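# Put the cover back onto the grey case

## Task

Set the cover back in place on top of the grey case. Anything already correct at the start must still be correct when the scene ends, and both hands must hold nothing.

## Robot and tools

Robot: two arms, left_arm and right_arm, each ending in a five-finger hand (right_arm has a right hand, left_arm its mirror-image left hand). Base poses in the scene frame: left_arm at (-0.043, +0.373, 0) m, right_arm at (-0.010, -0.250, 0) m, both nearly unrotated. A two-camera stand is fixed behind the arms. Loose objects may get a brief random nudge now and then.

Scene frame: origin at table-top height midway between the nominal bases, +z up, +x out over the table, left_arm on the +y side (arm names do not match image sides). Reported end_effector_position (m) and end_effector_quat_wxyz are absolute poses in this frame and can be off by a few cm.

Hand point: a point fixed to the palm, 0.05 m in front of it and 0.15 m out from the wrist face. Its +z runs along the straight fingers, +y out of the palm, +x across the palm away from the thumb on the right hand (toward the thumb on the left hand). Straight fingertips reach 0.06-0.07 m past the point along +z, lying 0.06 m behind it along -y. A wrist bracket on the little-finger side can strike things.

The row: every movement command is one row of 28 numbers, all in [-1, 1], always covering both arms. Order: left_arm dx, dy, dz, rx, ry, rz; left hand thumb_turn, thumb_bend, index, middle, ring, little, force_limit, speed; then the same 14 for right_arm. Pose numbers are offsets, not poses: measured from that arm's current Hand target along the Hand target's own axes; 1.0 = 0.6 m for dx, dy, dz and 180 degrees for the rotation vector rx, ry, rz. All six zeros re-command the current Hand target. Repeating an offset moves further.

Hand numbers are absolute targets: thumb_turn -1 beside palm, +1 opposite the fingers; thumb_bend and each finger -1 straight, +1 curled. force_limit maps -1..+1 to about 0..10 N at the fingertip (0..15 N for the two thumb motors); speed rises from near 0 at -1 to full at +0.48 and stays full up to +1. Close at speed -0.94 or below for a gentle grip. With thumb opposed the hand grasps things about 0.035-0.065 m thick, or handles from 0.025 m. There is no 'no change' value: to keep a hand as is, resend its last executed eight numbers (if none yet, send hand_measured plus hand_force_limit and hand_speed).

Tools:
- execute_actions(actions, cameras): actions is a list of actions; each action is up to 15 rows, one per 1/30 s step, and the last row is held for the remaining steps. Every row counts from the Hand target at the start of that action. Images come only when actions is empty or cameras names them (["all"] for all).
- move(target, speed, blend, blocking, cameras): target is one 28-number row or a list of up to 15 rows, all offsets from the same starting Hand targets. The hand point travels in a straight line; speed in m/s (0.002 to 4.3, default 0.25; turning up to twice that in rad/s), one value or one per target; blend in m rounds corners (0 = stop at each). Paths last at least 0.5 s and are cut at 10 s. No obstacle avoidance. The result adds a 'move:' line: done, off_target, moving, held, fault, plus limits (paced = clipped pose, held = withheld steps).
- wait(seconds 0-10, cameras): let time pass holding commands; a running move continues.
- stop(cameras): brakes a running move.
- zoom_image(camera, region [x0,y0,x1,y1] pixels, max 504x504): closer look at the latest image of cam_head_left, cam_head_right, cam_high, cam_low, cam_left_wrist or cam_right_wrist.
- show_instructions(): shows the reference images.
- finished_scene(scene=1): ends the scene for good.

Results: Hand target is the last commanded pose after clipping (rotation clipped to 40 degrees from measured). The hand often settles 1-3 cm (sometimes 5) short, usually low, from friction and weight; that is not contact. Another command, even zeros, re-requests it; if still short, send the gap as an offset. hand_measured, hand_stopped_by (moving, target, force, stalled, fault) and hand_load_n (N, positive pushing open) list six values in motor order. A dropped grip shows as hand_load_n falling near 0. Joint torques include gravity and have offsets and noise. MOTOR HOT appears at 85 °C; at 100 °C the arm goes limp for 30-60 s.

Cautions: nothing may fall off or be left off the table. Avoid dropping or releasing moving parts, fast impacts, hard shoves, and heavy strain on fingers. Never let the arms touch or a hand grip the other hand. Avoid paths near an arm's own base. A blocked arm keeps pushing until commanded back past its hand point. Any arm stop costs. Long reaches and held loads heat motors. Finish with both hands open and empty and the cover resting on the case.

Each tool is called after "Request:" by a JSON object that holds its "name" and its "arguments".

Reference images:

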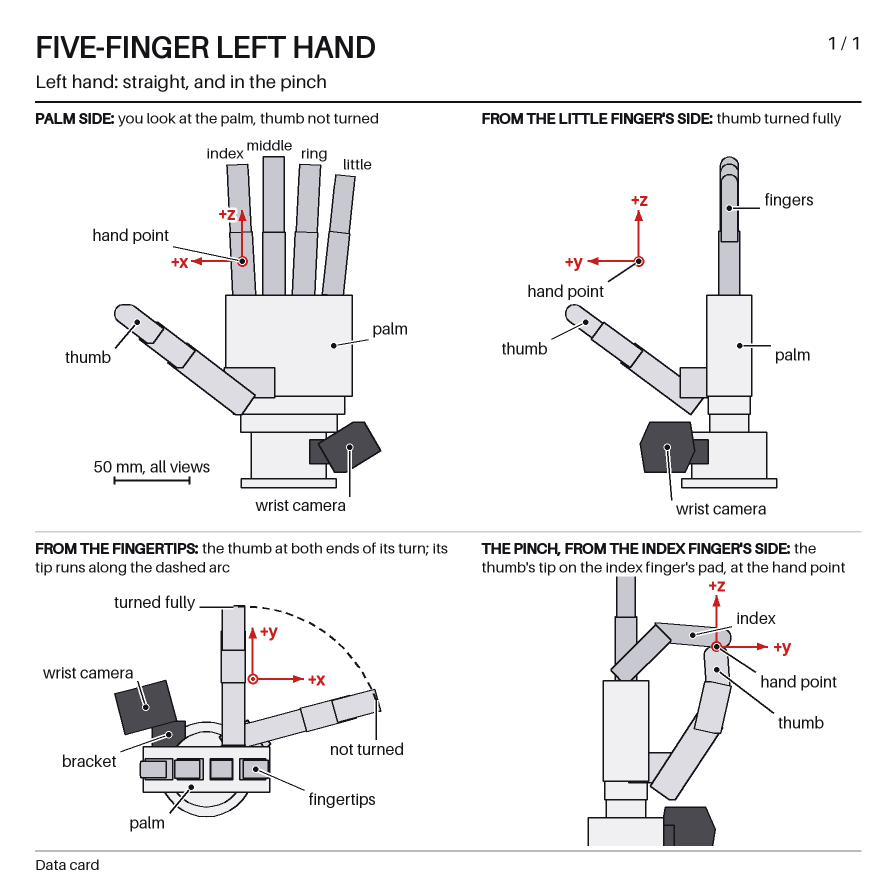

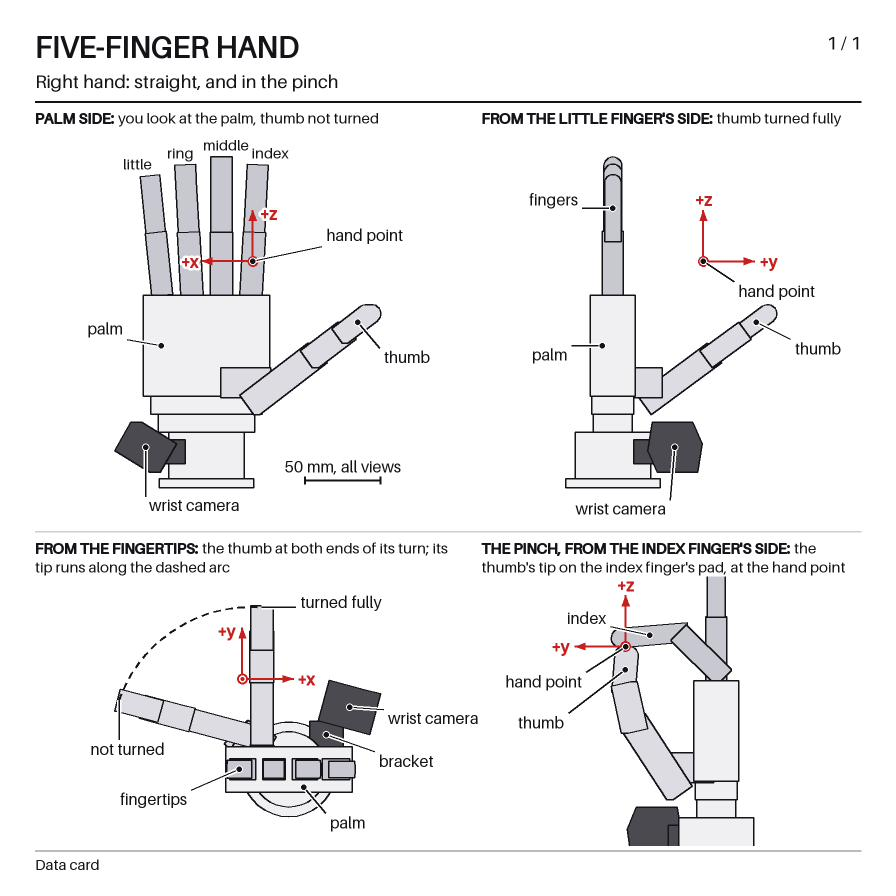

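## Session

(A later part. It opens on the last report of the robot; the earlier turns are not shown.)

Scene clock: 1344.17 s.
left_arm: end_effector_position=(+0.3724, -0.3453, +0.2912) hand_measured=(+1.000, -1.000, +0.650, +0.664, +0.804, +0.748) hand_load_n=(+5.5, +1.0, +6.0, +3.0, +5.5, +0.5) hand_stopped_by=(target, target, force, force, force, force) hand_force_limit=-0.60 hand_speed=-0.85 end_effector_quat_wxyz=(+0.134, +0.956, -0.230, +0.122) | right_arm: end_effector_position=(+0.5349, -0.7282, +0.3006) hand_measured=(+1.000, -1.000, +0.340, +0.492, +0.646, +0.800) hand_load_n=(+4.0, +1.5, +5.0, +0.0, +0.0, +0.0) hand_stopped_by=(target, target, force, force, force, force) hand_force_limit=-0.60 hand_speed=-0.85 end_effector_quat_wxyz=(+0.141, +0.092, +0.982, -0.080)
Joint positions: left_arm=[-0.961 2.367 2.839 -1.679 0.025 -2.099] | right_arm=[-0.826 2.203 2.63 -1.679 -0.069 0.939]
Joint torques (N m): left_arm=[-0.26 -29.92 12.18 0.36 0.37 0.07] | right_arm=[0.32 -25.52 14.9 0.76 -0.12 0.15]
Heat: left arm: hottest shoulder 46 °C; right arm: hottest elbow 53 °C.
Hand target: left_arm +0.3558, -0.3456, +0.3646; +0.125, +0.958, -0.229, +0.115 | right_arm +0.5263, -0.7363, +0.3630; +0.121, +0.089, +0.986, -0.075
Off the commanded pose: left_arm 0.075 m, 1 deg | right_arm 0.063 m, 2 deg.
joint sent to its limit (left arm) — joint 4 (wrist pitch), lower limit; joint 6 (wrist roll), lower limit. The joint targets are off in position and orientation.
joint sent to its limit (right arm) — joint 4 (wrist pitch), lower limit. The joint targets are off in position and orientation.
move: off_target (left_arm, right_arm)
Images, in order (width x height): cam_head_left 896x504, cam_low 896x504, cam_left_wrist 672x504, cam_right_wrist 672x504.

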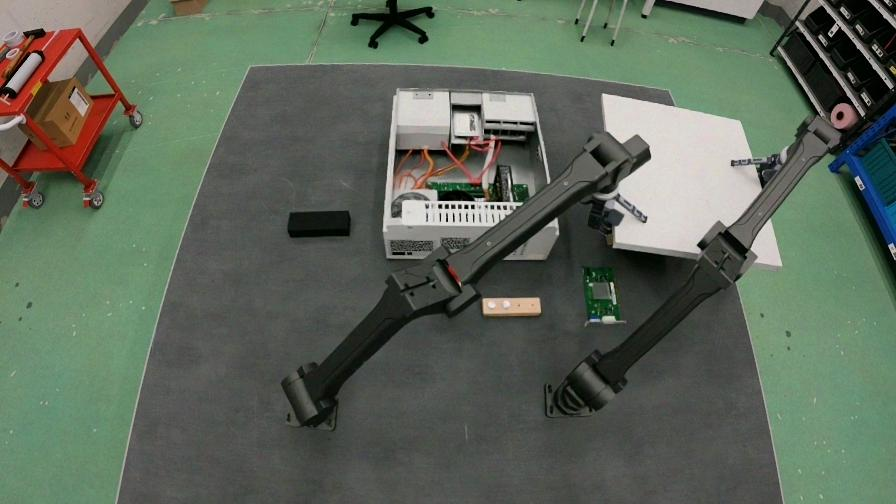

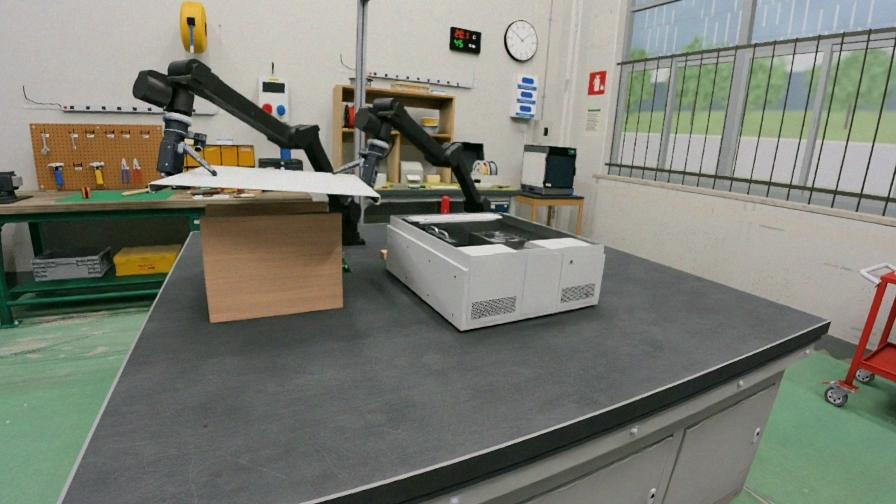

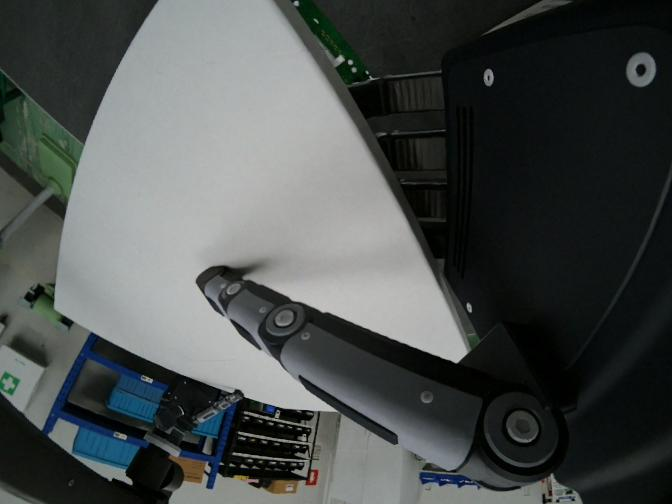

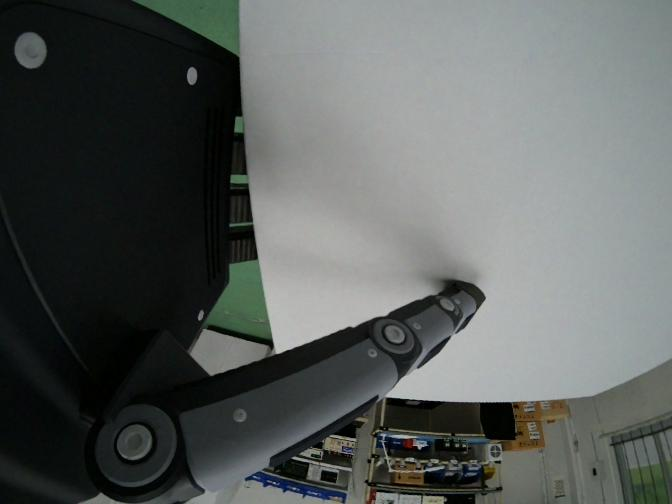

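Request:
{"name": "move", "arguments": {"target": [-0.0682,-0.2527,-0.0968,0.0029,0.002,-0.0099,1,-1,0.95,0.95,0.95,0.95,-0.6,-0.85, -0.0173,0.29,-0.0337,-0.0027,-0.0013,-0.0101,1,-1,0.95,0.95,0.95,0.95,-0.6,-0.85], "speed": 0.07, "cameras": ["cam_head_left","cam_high","cam_low","cam_left_wrist","cam_right_wrist"]}}

Scene clock: 1364.17 s.
left_arm: end_effector_position=(+0.3909, -0.1951, +0.3442) hand_measured=(+1.000, -1.000, +0.650, +0.664, +0.804, +0.748) hand_load_n=(+4.5, +2.0, +9.0, +3.5, +6.5, +0.0) hand_stopped_by=(target, target, force, force, force, force) hand_force_limit=-0.60 hand_speed=-0.85 end_effector_quat_wxyz=(+0.113, +0.969, -0.198, +0.098) | right_arm: end_effector_position=(+0.5724, -0.5682, +0.3327) hand_measured=(+1.000, -1.000, +0.340, +0.492, +0.646, +0.800) hand_load_n=(+3.0, +2.0, +6.0, +0.0, +0.0, +0.0) hand_stopped_by=(target, target, force, force, force, force) hand_force_limit=-0.60 hand_speed=-0.85 end_effector_quat_wxyz=(+0.117, +0.067, +0.989, -0.061)
Joint positions: left_arm=[-0.808 1.944 2.275 -1.608 0.064 -2.02] | right_arm=[-0.601 1.977 2.35 -1.679 -0.015 1.103]
Joint torques (N m): left_arm=[1.61 -24.53 8.58 0.09 0.25 0.47] | right_arm=[1.44 -22.24 9.94 0.65 0.38 0.24]
Heat: left arm: hottest shoulder 46 °C; right arm: hottest elbow 55 °C.
Hand target: left_arm +0.3818, -0.1809, +0.3797; +0.123, +0.962, -0.213, +0.117 | right_arm +0.5653, -0.5653, +0.3627; +0.122, +0.073, +0.987, -0.073
Off the commanded pose: left_arm 0.039 m, 3 deg | right_arm 0.031 m, 2 deg.
joint sent to its limit (right arm) — joint 4 (wrist pitch), lower limit. The joint targets still meet the commanded pose.
move: off_target (left_arm, right_arm)
Images, in order (width x height): cam_head_left 896x504, cam_high 896x504, cam_low 896x504, cam_left_wrist 672x504, cam_right_wrist 672x504.

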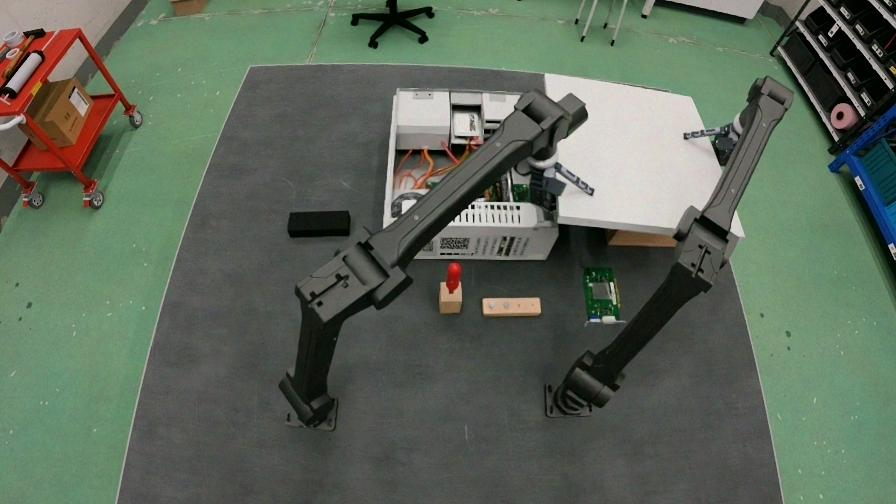

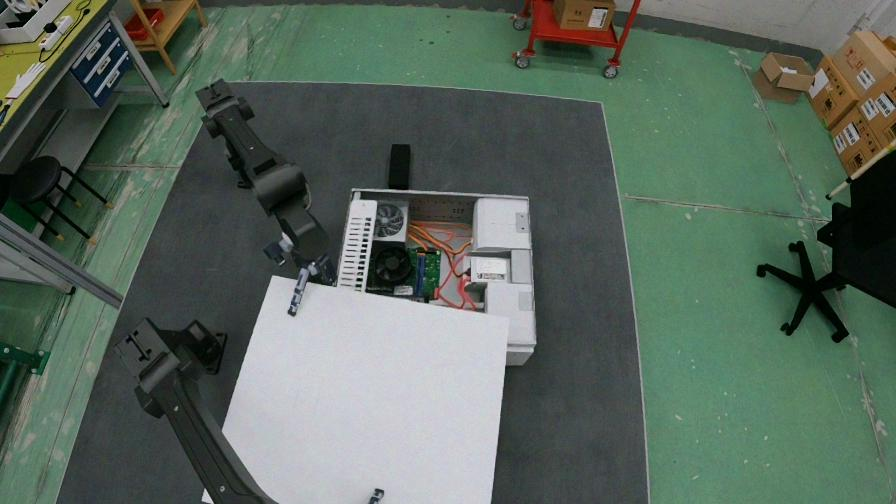

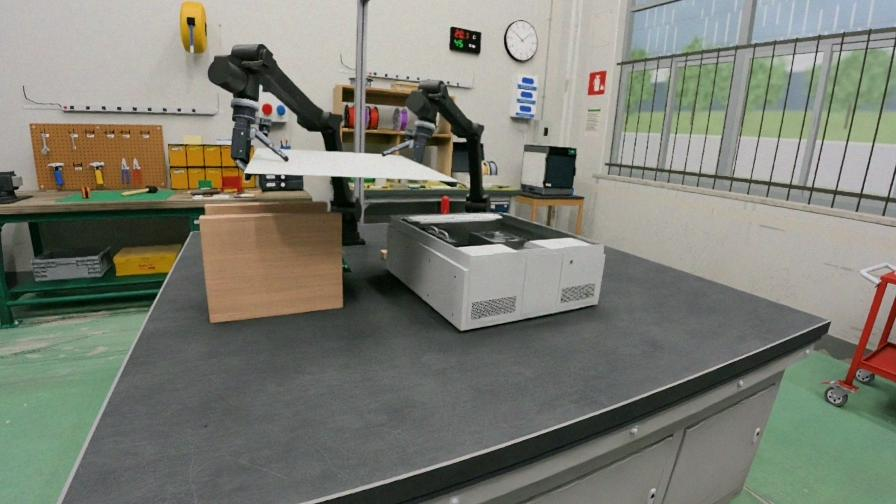

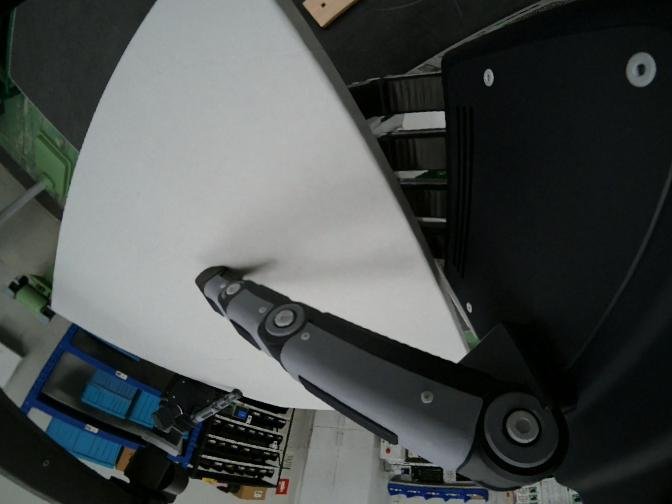

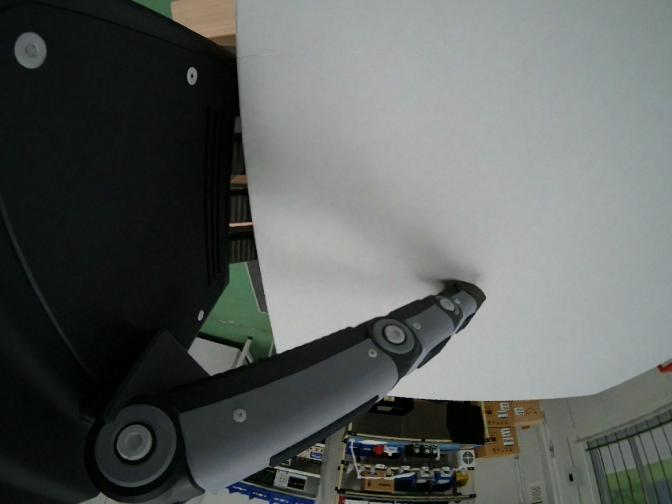

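Request:
{"name": "move", "arguments": {"target": [-0.0832,-0.2667,-0.0597,0.0031,0.0021,-0.0105,1,-1,0.95,0.95,0.95,0.95,-0.6,-0.85, -0.0122,0.2855,-0.0343,-0.0028,-0.0014,-0.0106,1,-1,0.95,0.95,0.95,0.95,-0.6,-0.85], "speed": 0.07, "cameras": ["all"]}}

Scene clock: 1399.43 s.
left_arm: end_effector_position=(+0.4070, -0.0214, +0.3445) hand_measured=(+1.000, -1.000, +0.650, +0.664, +0.804, +0.748) hand_load_n=(+5.0, +1.0, +7.5, +3.0, +3.5, +0.5) hand_stopped_by=(target, target, force, force, force, force) hand_force_limit=-0.60 hand_speed=-0.85 end_effector_quat_wxyz=(+0.113, +0.972, -0.181, +0.094) | right_arm: end_effector_position=(+0.5959, -0.3886, +0.3347) hand_measured=(+1.000, -1.000, +0.340, +0.492, +0.646, +0.800) hand_load_n=(+1.5, +0.5, +3.0, +0.0, +0.0, +0.0) hand_stopped_by=(target, target, force, force, force, force) hand_force_limit=-0.60 hand_speed=-0.85 end_effector_quat_wxyz=(+0.092, +0.038, +0.993, -0.057)
Joint positions: left_arm=[-0.555 1.622 1.829 -1.513 0.133 -1.81] | right_arm=[-0.307 1.831 2.146 -1.678 0.059 1.331]
Joint torques (N m): left_arm=[2.14 -18.43 8.47 0.92 0.43 0.5] | right_arm=[0.38 -20.6 9.98 1.62 0.33 0.32]
Heat: left arm: hottest shoulder 48 °C; right arm: hottest elbow 53 °C.
Hand target: left_arm +0.4019, -0.0110, +0.3699; +0.121, +0.966, -0.197, +0.119 | right_arm +0.5953, -0.3953, +0.3626; +0.124, +0.056, +0.988, -0.071
Off the commanded pose: left_arm 0.028 m, 4 deg | right_arm 0.029 m, 5 deg.
move: off_target (left_arm, right_arm)

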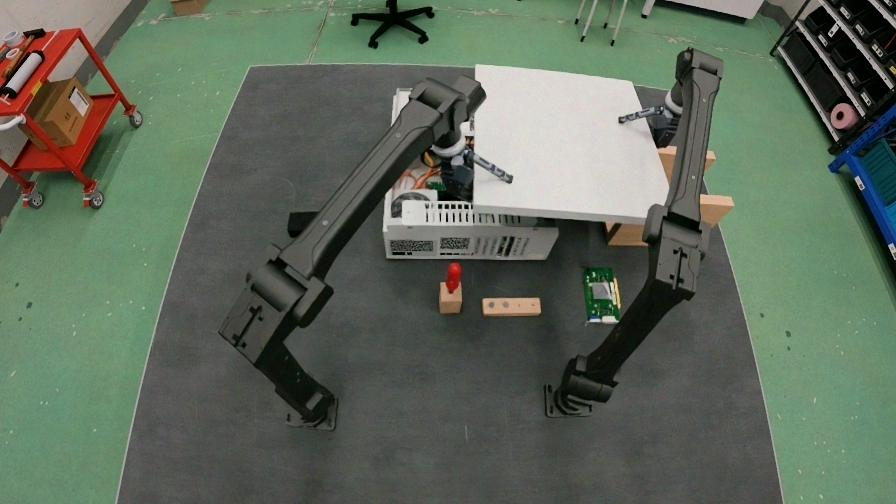

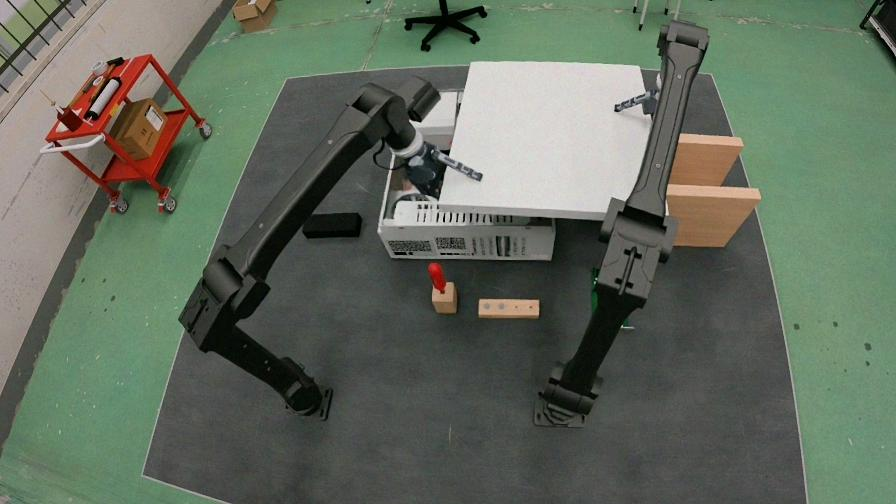

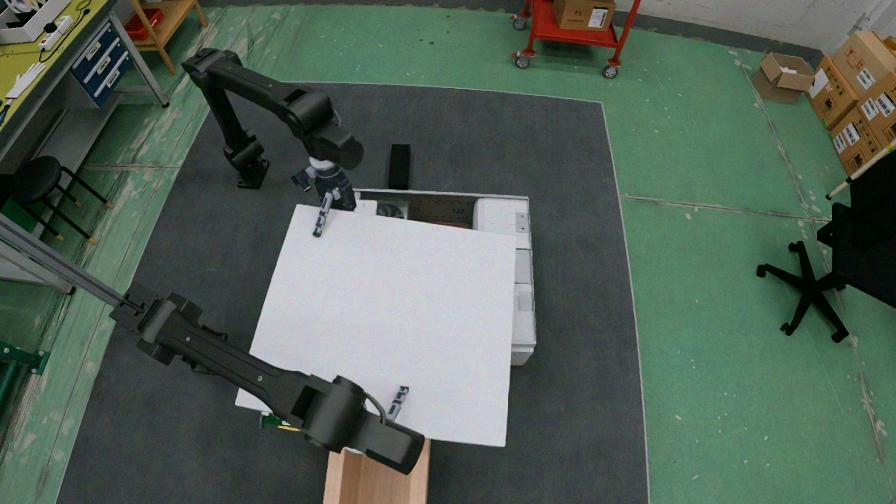

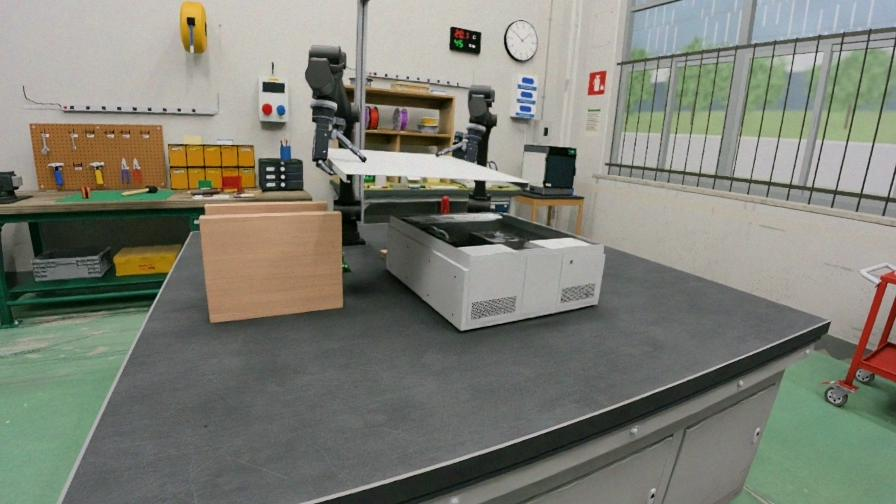

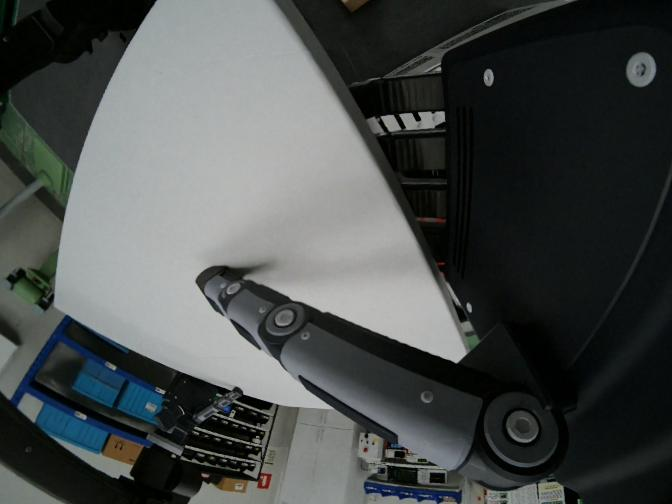

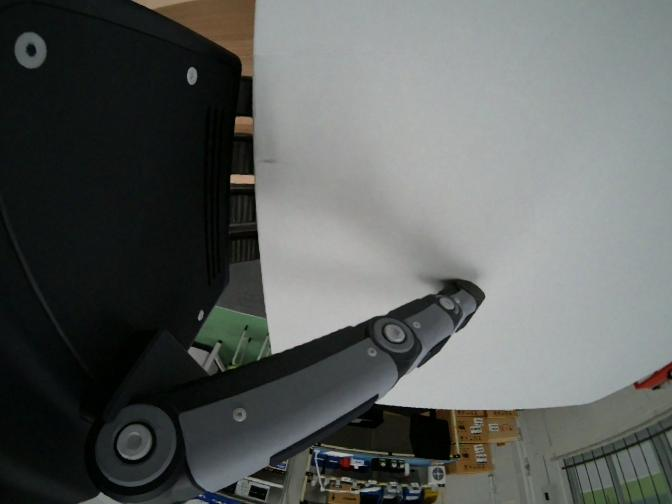

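Request:
{"name": "move", "arguments": {"target": [-0.1047,-0.2353,-0.0418,0.0037,0.0025,-0.0126,1,-1,0.95,0.95,0.95,0.95,-0.6,-0.85, 0.011,0.2765,-0.0132,-0.0034,-0.0017,-0.0127,1,-1,0.95,0.95,0.95,0.95,-0.6,-0.85], "speed": 0.07, "cameras": ["all"]}}

Scene clock: 1424.90 s.
left_arm: end_effector_position=(+0.4034, +0.1366, +0.3284) hand_measured=(+1.000, -1.000, +0.650, +0.664, +0.804, +0.748) hand_load_n=(+6.0, +1.5, +11.0, +3.0, +1.5, +0.0) hand_stopped_by=(target, target, force, force, force, force) hand_force_limit=-0.60 hand_speed=-0.85 end_effector_quat_wxyz=(+0.116, +0.976, -0.162, +0.092) | right_arm: end_effector_position=(+0.6034, -0.2227, +0.3214) hand_measured=(+1.000, -1.000, +0.340, +0.492, +0.646, +0.800) hand_load_n=(+2.0, +1.0, +3.5, +0.0, +0.0, +0.0) hand_stopped_by=(target, target, force, force, force, force) hand_force_limit=-0.60 hand_speed=-0.85 end_effector_quat_wxyz=(+0.087, +0.019, +0.994, -0.059)
Joint positions: left_arm=[-0.252 1.425 1.564 -1.494 0.207 -1.552] | right_arm=[-0.009 1.776 2.036 -1.657 0.119 1.585]
Joint torques (N m): left_arm=[2.32 -14.45 8.65 1.01 0.57 0.47] | right_arm=[1.26 -20.37 9.99 1.72 0.73 0.25]
Heat: left arm: hottest shoulder 45 °C; right arm: hottest elbow 50 °C.
Hand target: left_arm +0.3987, +0.1442, +0.3494; +0.118, +0.970, -0.176, +0.122 | right_arm +0.6083, -0.2301, +0.3475; +0.125, +0.035, +0.989, -0.068
Off the commanded pose: left_arm 0.023 m, 4 deg | right_arm 0.028 m, 5 deg.
move: off_target (left_arm, right_arm)

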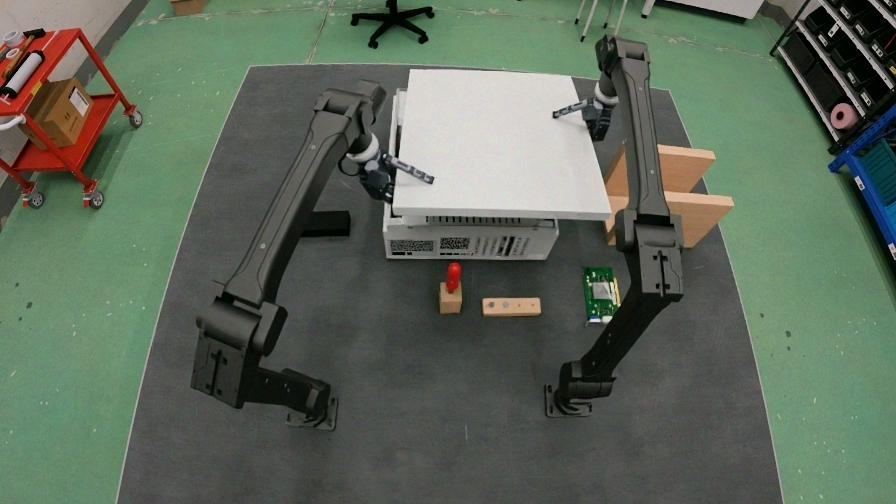

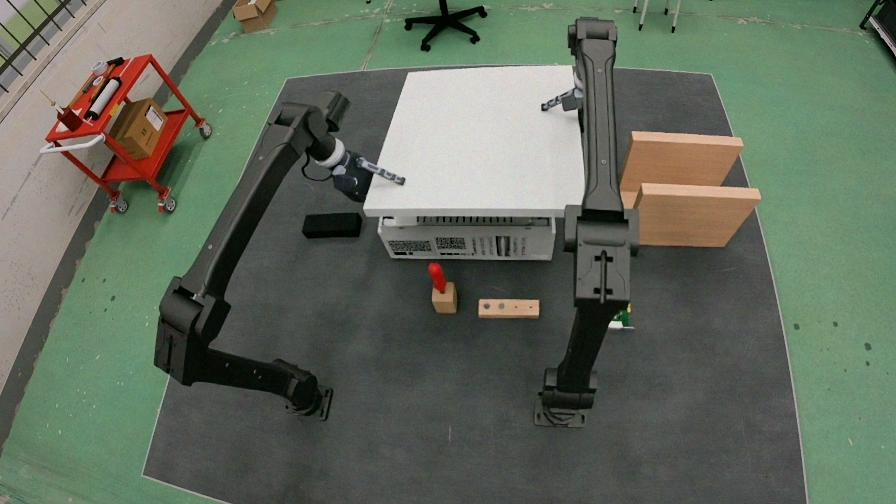

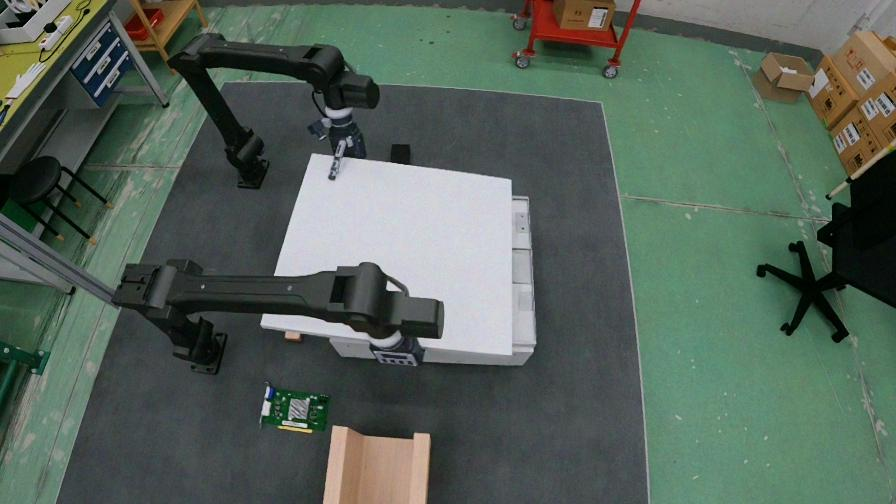

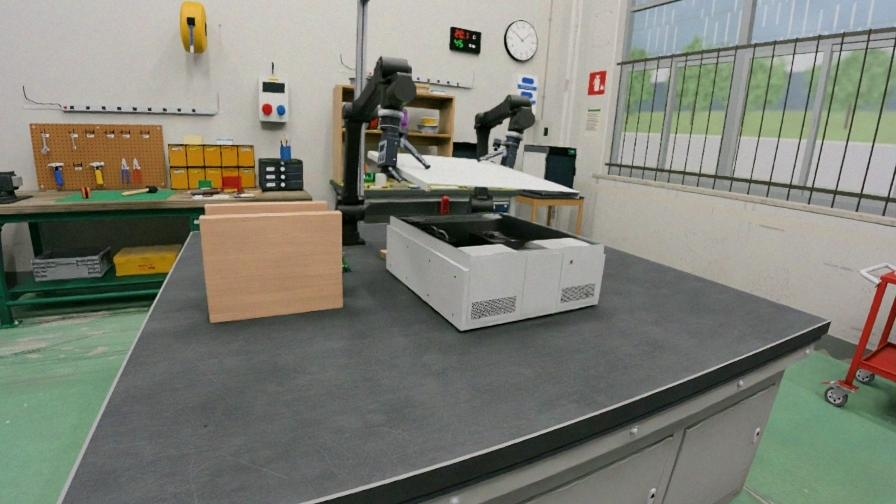

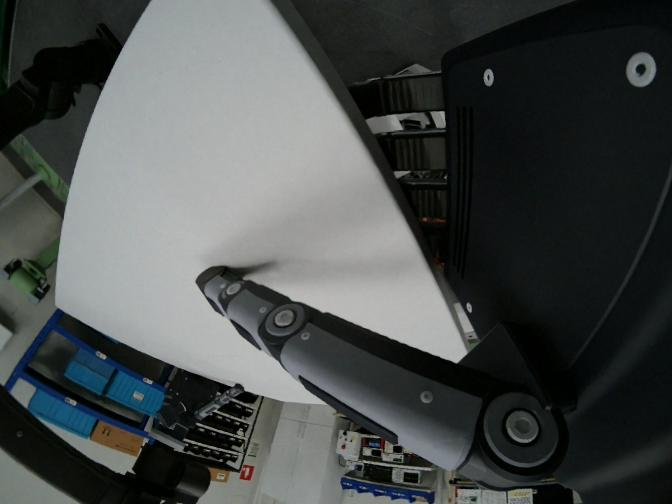

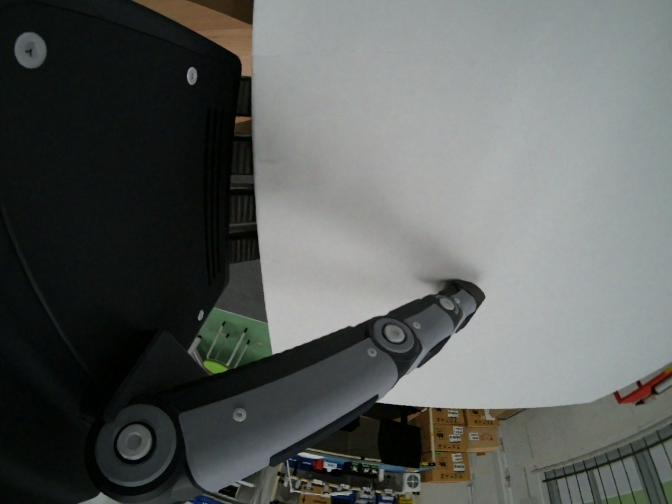

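Request:
{"name": "zoom_image", "arguments": {"camera": "cam_low", "region": [340, 100, 640, 340]}}

Request:
{"name": "zoom_image", "arguments": {"camera": "cam_high", "region": [240, 120, 560, 380]}}

Request:
{"name": "zoom_image", "arguments": {"camera": "cam_head_left", "region": [360, 50, 640, 280]}}

Scaled by 1.680.

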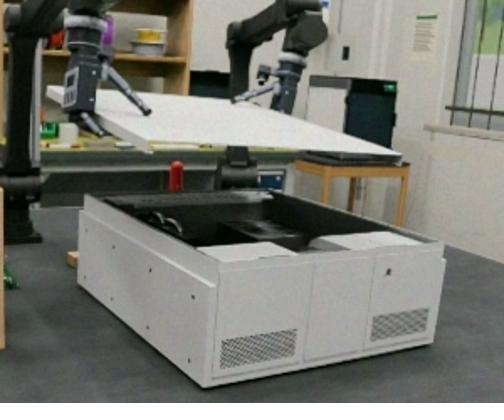

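Scaled by 1.575.

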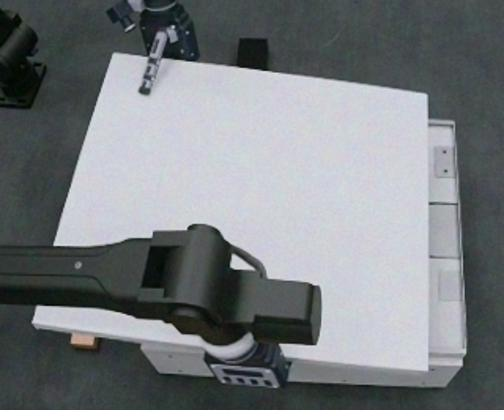

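Scaled by 1.800.

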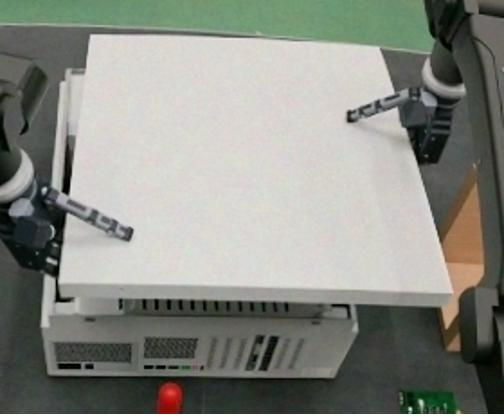

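Request:
{"name": "move", "arguments": {"target": [-0.0133,0.0092,0.0155,0.0178,0.0431,-0.001,1,-1,0.95,0.95,0.95,0.95,-0.6,-0.85, -0.0188,0.003,-0.0215,-0.0058,-0.0456,-0.0069,1,-1,0.95,0.95,0.95,0.95,-0.6,-0.85], "speed": 0.06, "cameras": ["cam_head_left","cam_high","cam_low","cam_left_wrist","cam_right_wrist"]}}

Scene clock: 1548.63 s.
left_arm: end_effector_position=(+0.3981, +0.1366, +0.3175) hand_measured=(+1.000, -1.000, +0.650, +0.664, +0.804, +0.748) hand_load_n=(+8.5, +2.0, +12.5, +2.0, +1.0, +0.0) hand_stopped_by=(target, target, force, force, force, force) hand_force_limit=-0.60 hand_speed=-0.85 end_effector_quat_wxyz=(+0.103, +0.969, -0.153, +0.162) | right_arm: end_effector_position=(+0.6077, -0.2154, +0.3339) hand_measured=(+1.000, -1.000, +0.340, +0.492, +0.646, +0.800) hand_load_n=(+1.5, +1.0, +3.5, -0.5, +0.0, +0.0) hand_stopped_by=(target, target, force, force, force, force) hand_force_limit=-0.60 hand_speed=-0.85 end_effector_quat_wxyz=(+0.150, +0.006, +0.987, -0.052)
Joint positions: left_arm=[-0.279 1.314 1.4 -1.299 0.151 -1.6] | right_arm=[-0.004 1.693 1.925 -1.499 0.103 1.56]
Joint torques (N m): left_arm=[0.97 -13.1 8.88 1.26 0.11 0.27] | right_arm=[0.97 -18.61 10.17 2.48 0.77 0.17]
Heat: left arm: hottest elbow 43 °C; right arm: hottest elbow 50 °C.
Hand target: left_arm +0.3913, +0.1391, +0.3395; +0.103, +0.962, -0.163, +0.192 | right_arm +0.6162, -0.2272, +0.3625; +0.195, +0.018, +0.979, -0.063
Off the commanded pose: left_arm 0.023 m, 4 deg | right_arm 0.032 m, 6 deg.
move: off_target (left_arm, right_arm)
Images, in order (width x height): cam_head_left 896x504, cam_high 896x504, cam_low 896x504, cam_left_wrist 672x504, cam_right_wrist 672x504.

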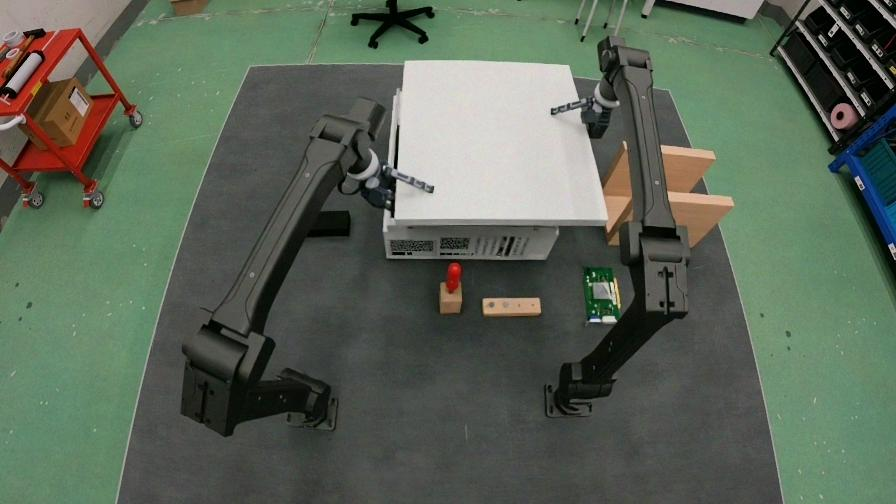

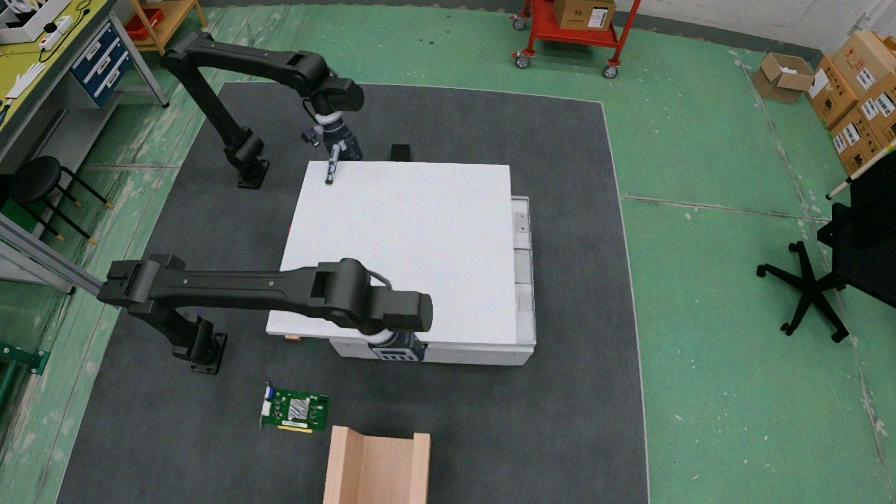

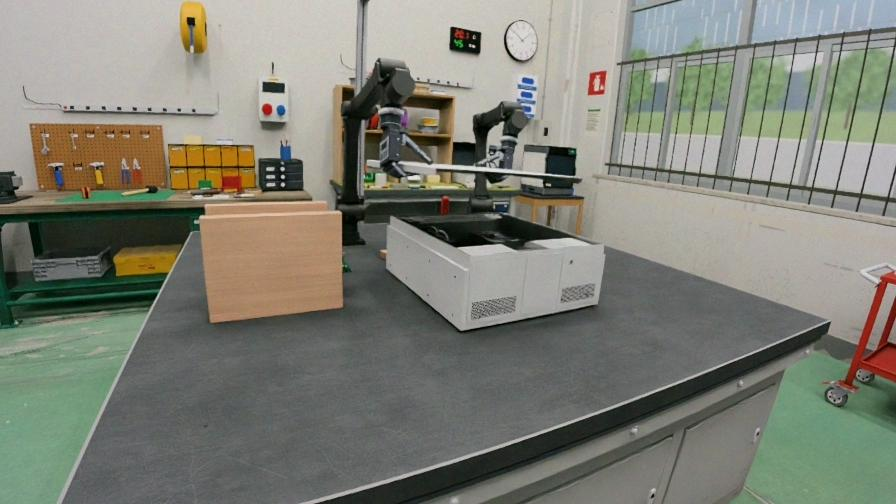

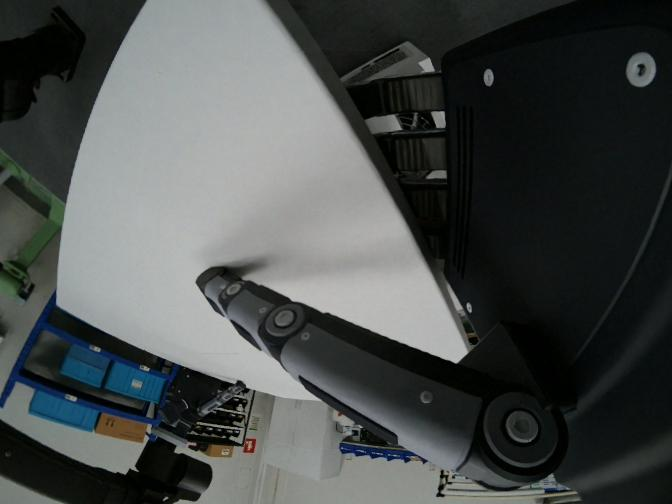

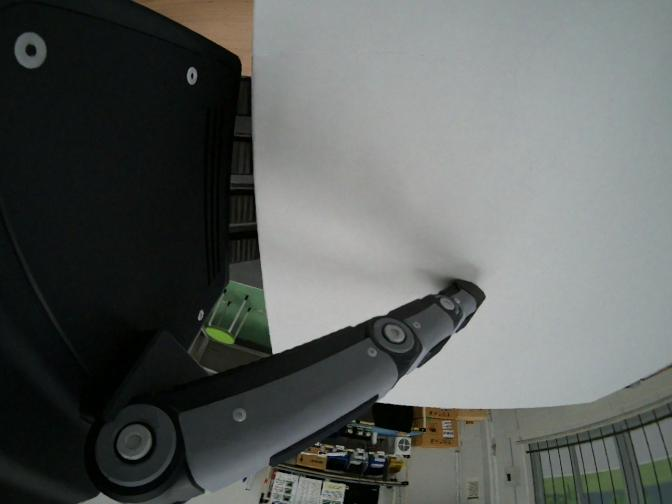

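Request:
{"name": "move", "arguments": {"target": [0.0272,-0.1837,-0.0155,0,0,0,1,-1,0.95,0.95,0.95,0.95,-0.6,-0.85, -0.0752,0.1702,0.01,0,0,0,1,-1,0.95,0.95,0.95,0.95,-0.6,-0.85], "speed": 0.06, "cameras": ["cam_head_left","cam_head_right","cam_high","cam_low","cam_left_wrist","cam_right_wrist"]}}

Scene clock: 1602.73 s.
left_arm: end_effector_position=(+0.4292, +0.2316, +0.2951) hand_measured=(+1.000, -1.000, +0.650, +0.666, +0.804, +0.748) hand_load_n=(+10.0, +2.0, +12.5, +1.0, +1.5, +0.0) hand_stopped_by=(target, target, force, force, force, force) hand_force_limit=-0.60 hand_speed=-0.85 end_effector_quat_wxyz=(+0.110, +0.972, -0.146, +0.147) | right_arm: end_effector_position=(+0.6432, -0.1168, +0.3123) hand_measured=(+1.000, -1.000, +0.340, +0.492, +0.646, +0.800) hand_load_n=(+3.0, +1.5, +4.0, +0.0, +0.0, +0.0) hand_stopped_by=(target, target, force, force, force, force) hand_force_limit=-0.60 hand_speed=-0.85 end_effector_quat_wxyz=(+0.141, -0.003, +0.988, -0.058)
Joint positions: left_arm=[-0.03 1.369 1.4 -1.32 0.243 -1.371] | right_arm=[0.17 1.835 2.07 -1.543 0.159 1.709]
Joint torques (N m): left_arm=[2.49 -11.46 14.42 0.29 0.58 0.51] | right_arm=[0.38 -18.26 17.84 1.18 1.07 0.25]
Heat: left arm: hottest elbow 44 °C; right arm: hottest elbow 51 °C.
Hand target: left_arm +0.4413, +0.2391, +0.3396; +0.103, +0.962, -0.163, +0.192 | right_arm +0.6663, -0.1272, +0.3623; +0.195, +0.018, +0.979, -0.063
Off the commanded pose: left_arm 0.047 m, 6 deg | right_arm 0.056 m, 7 deg.
move: off_target (left_arm, right_arm)

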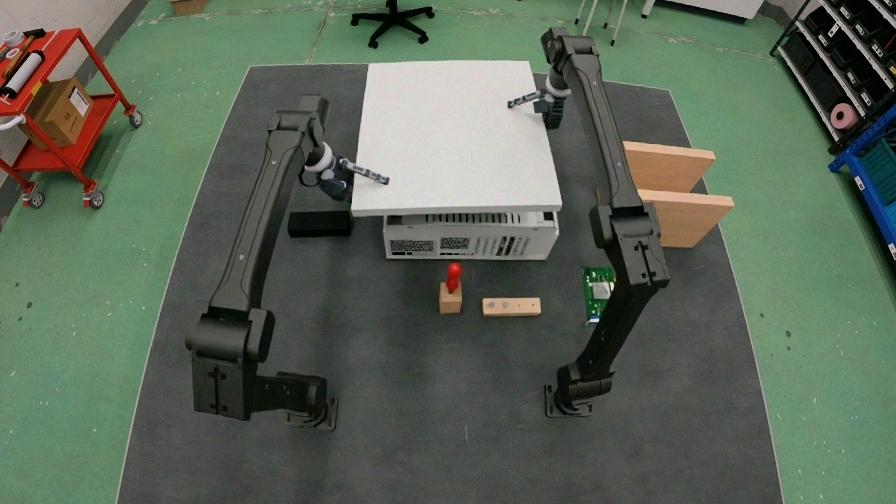

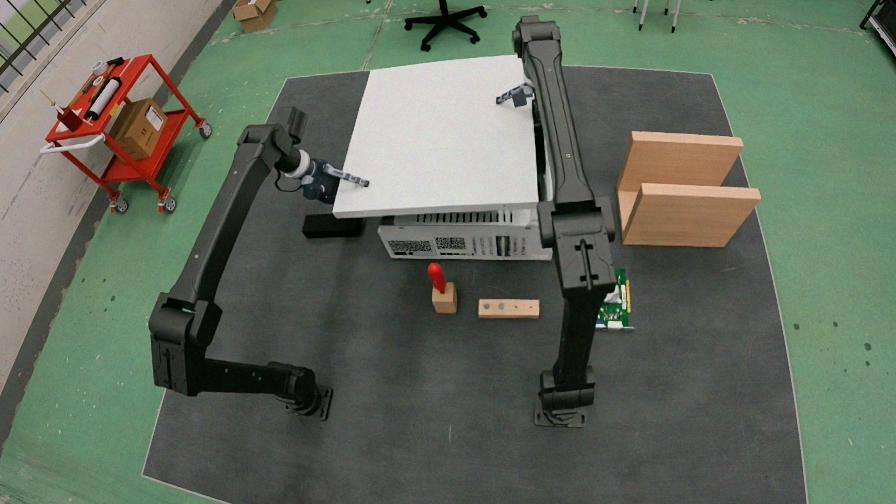

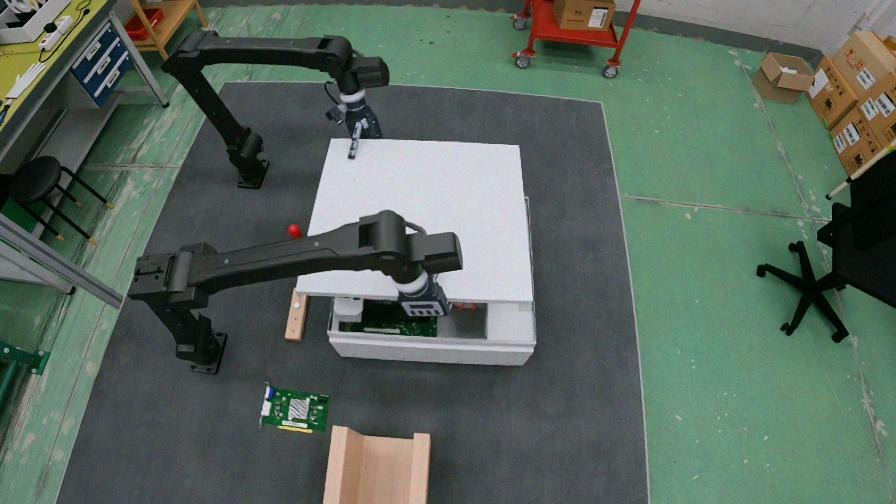

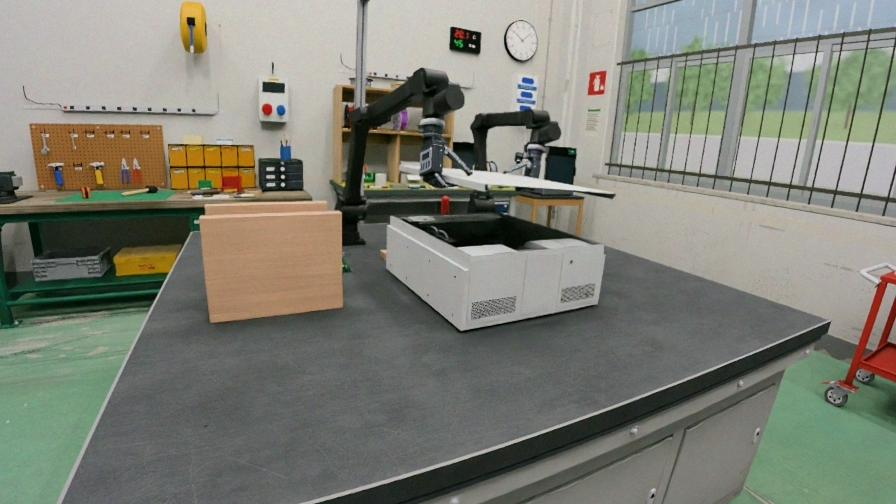

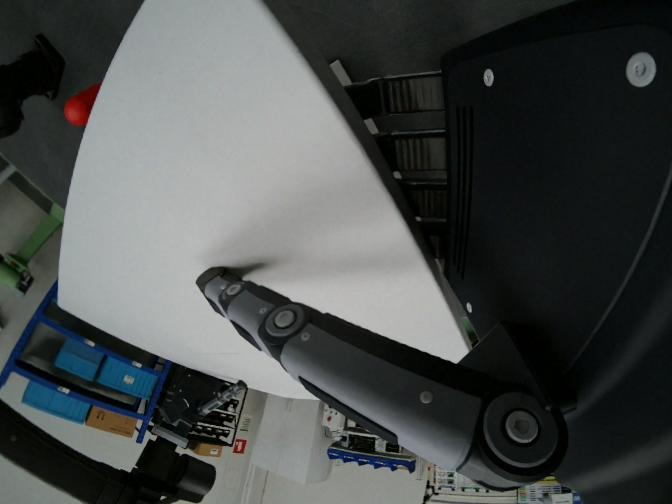

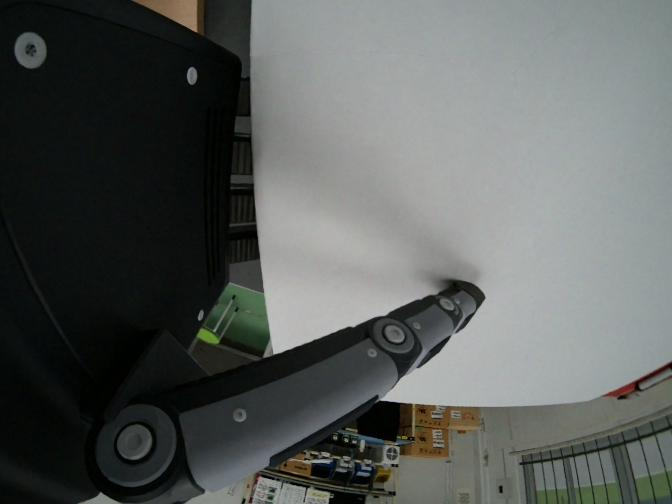

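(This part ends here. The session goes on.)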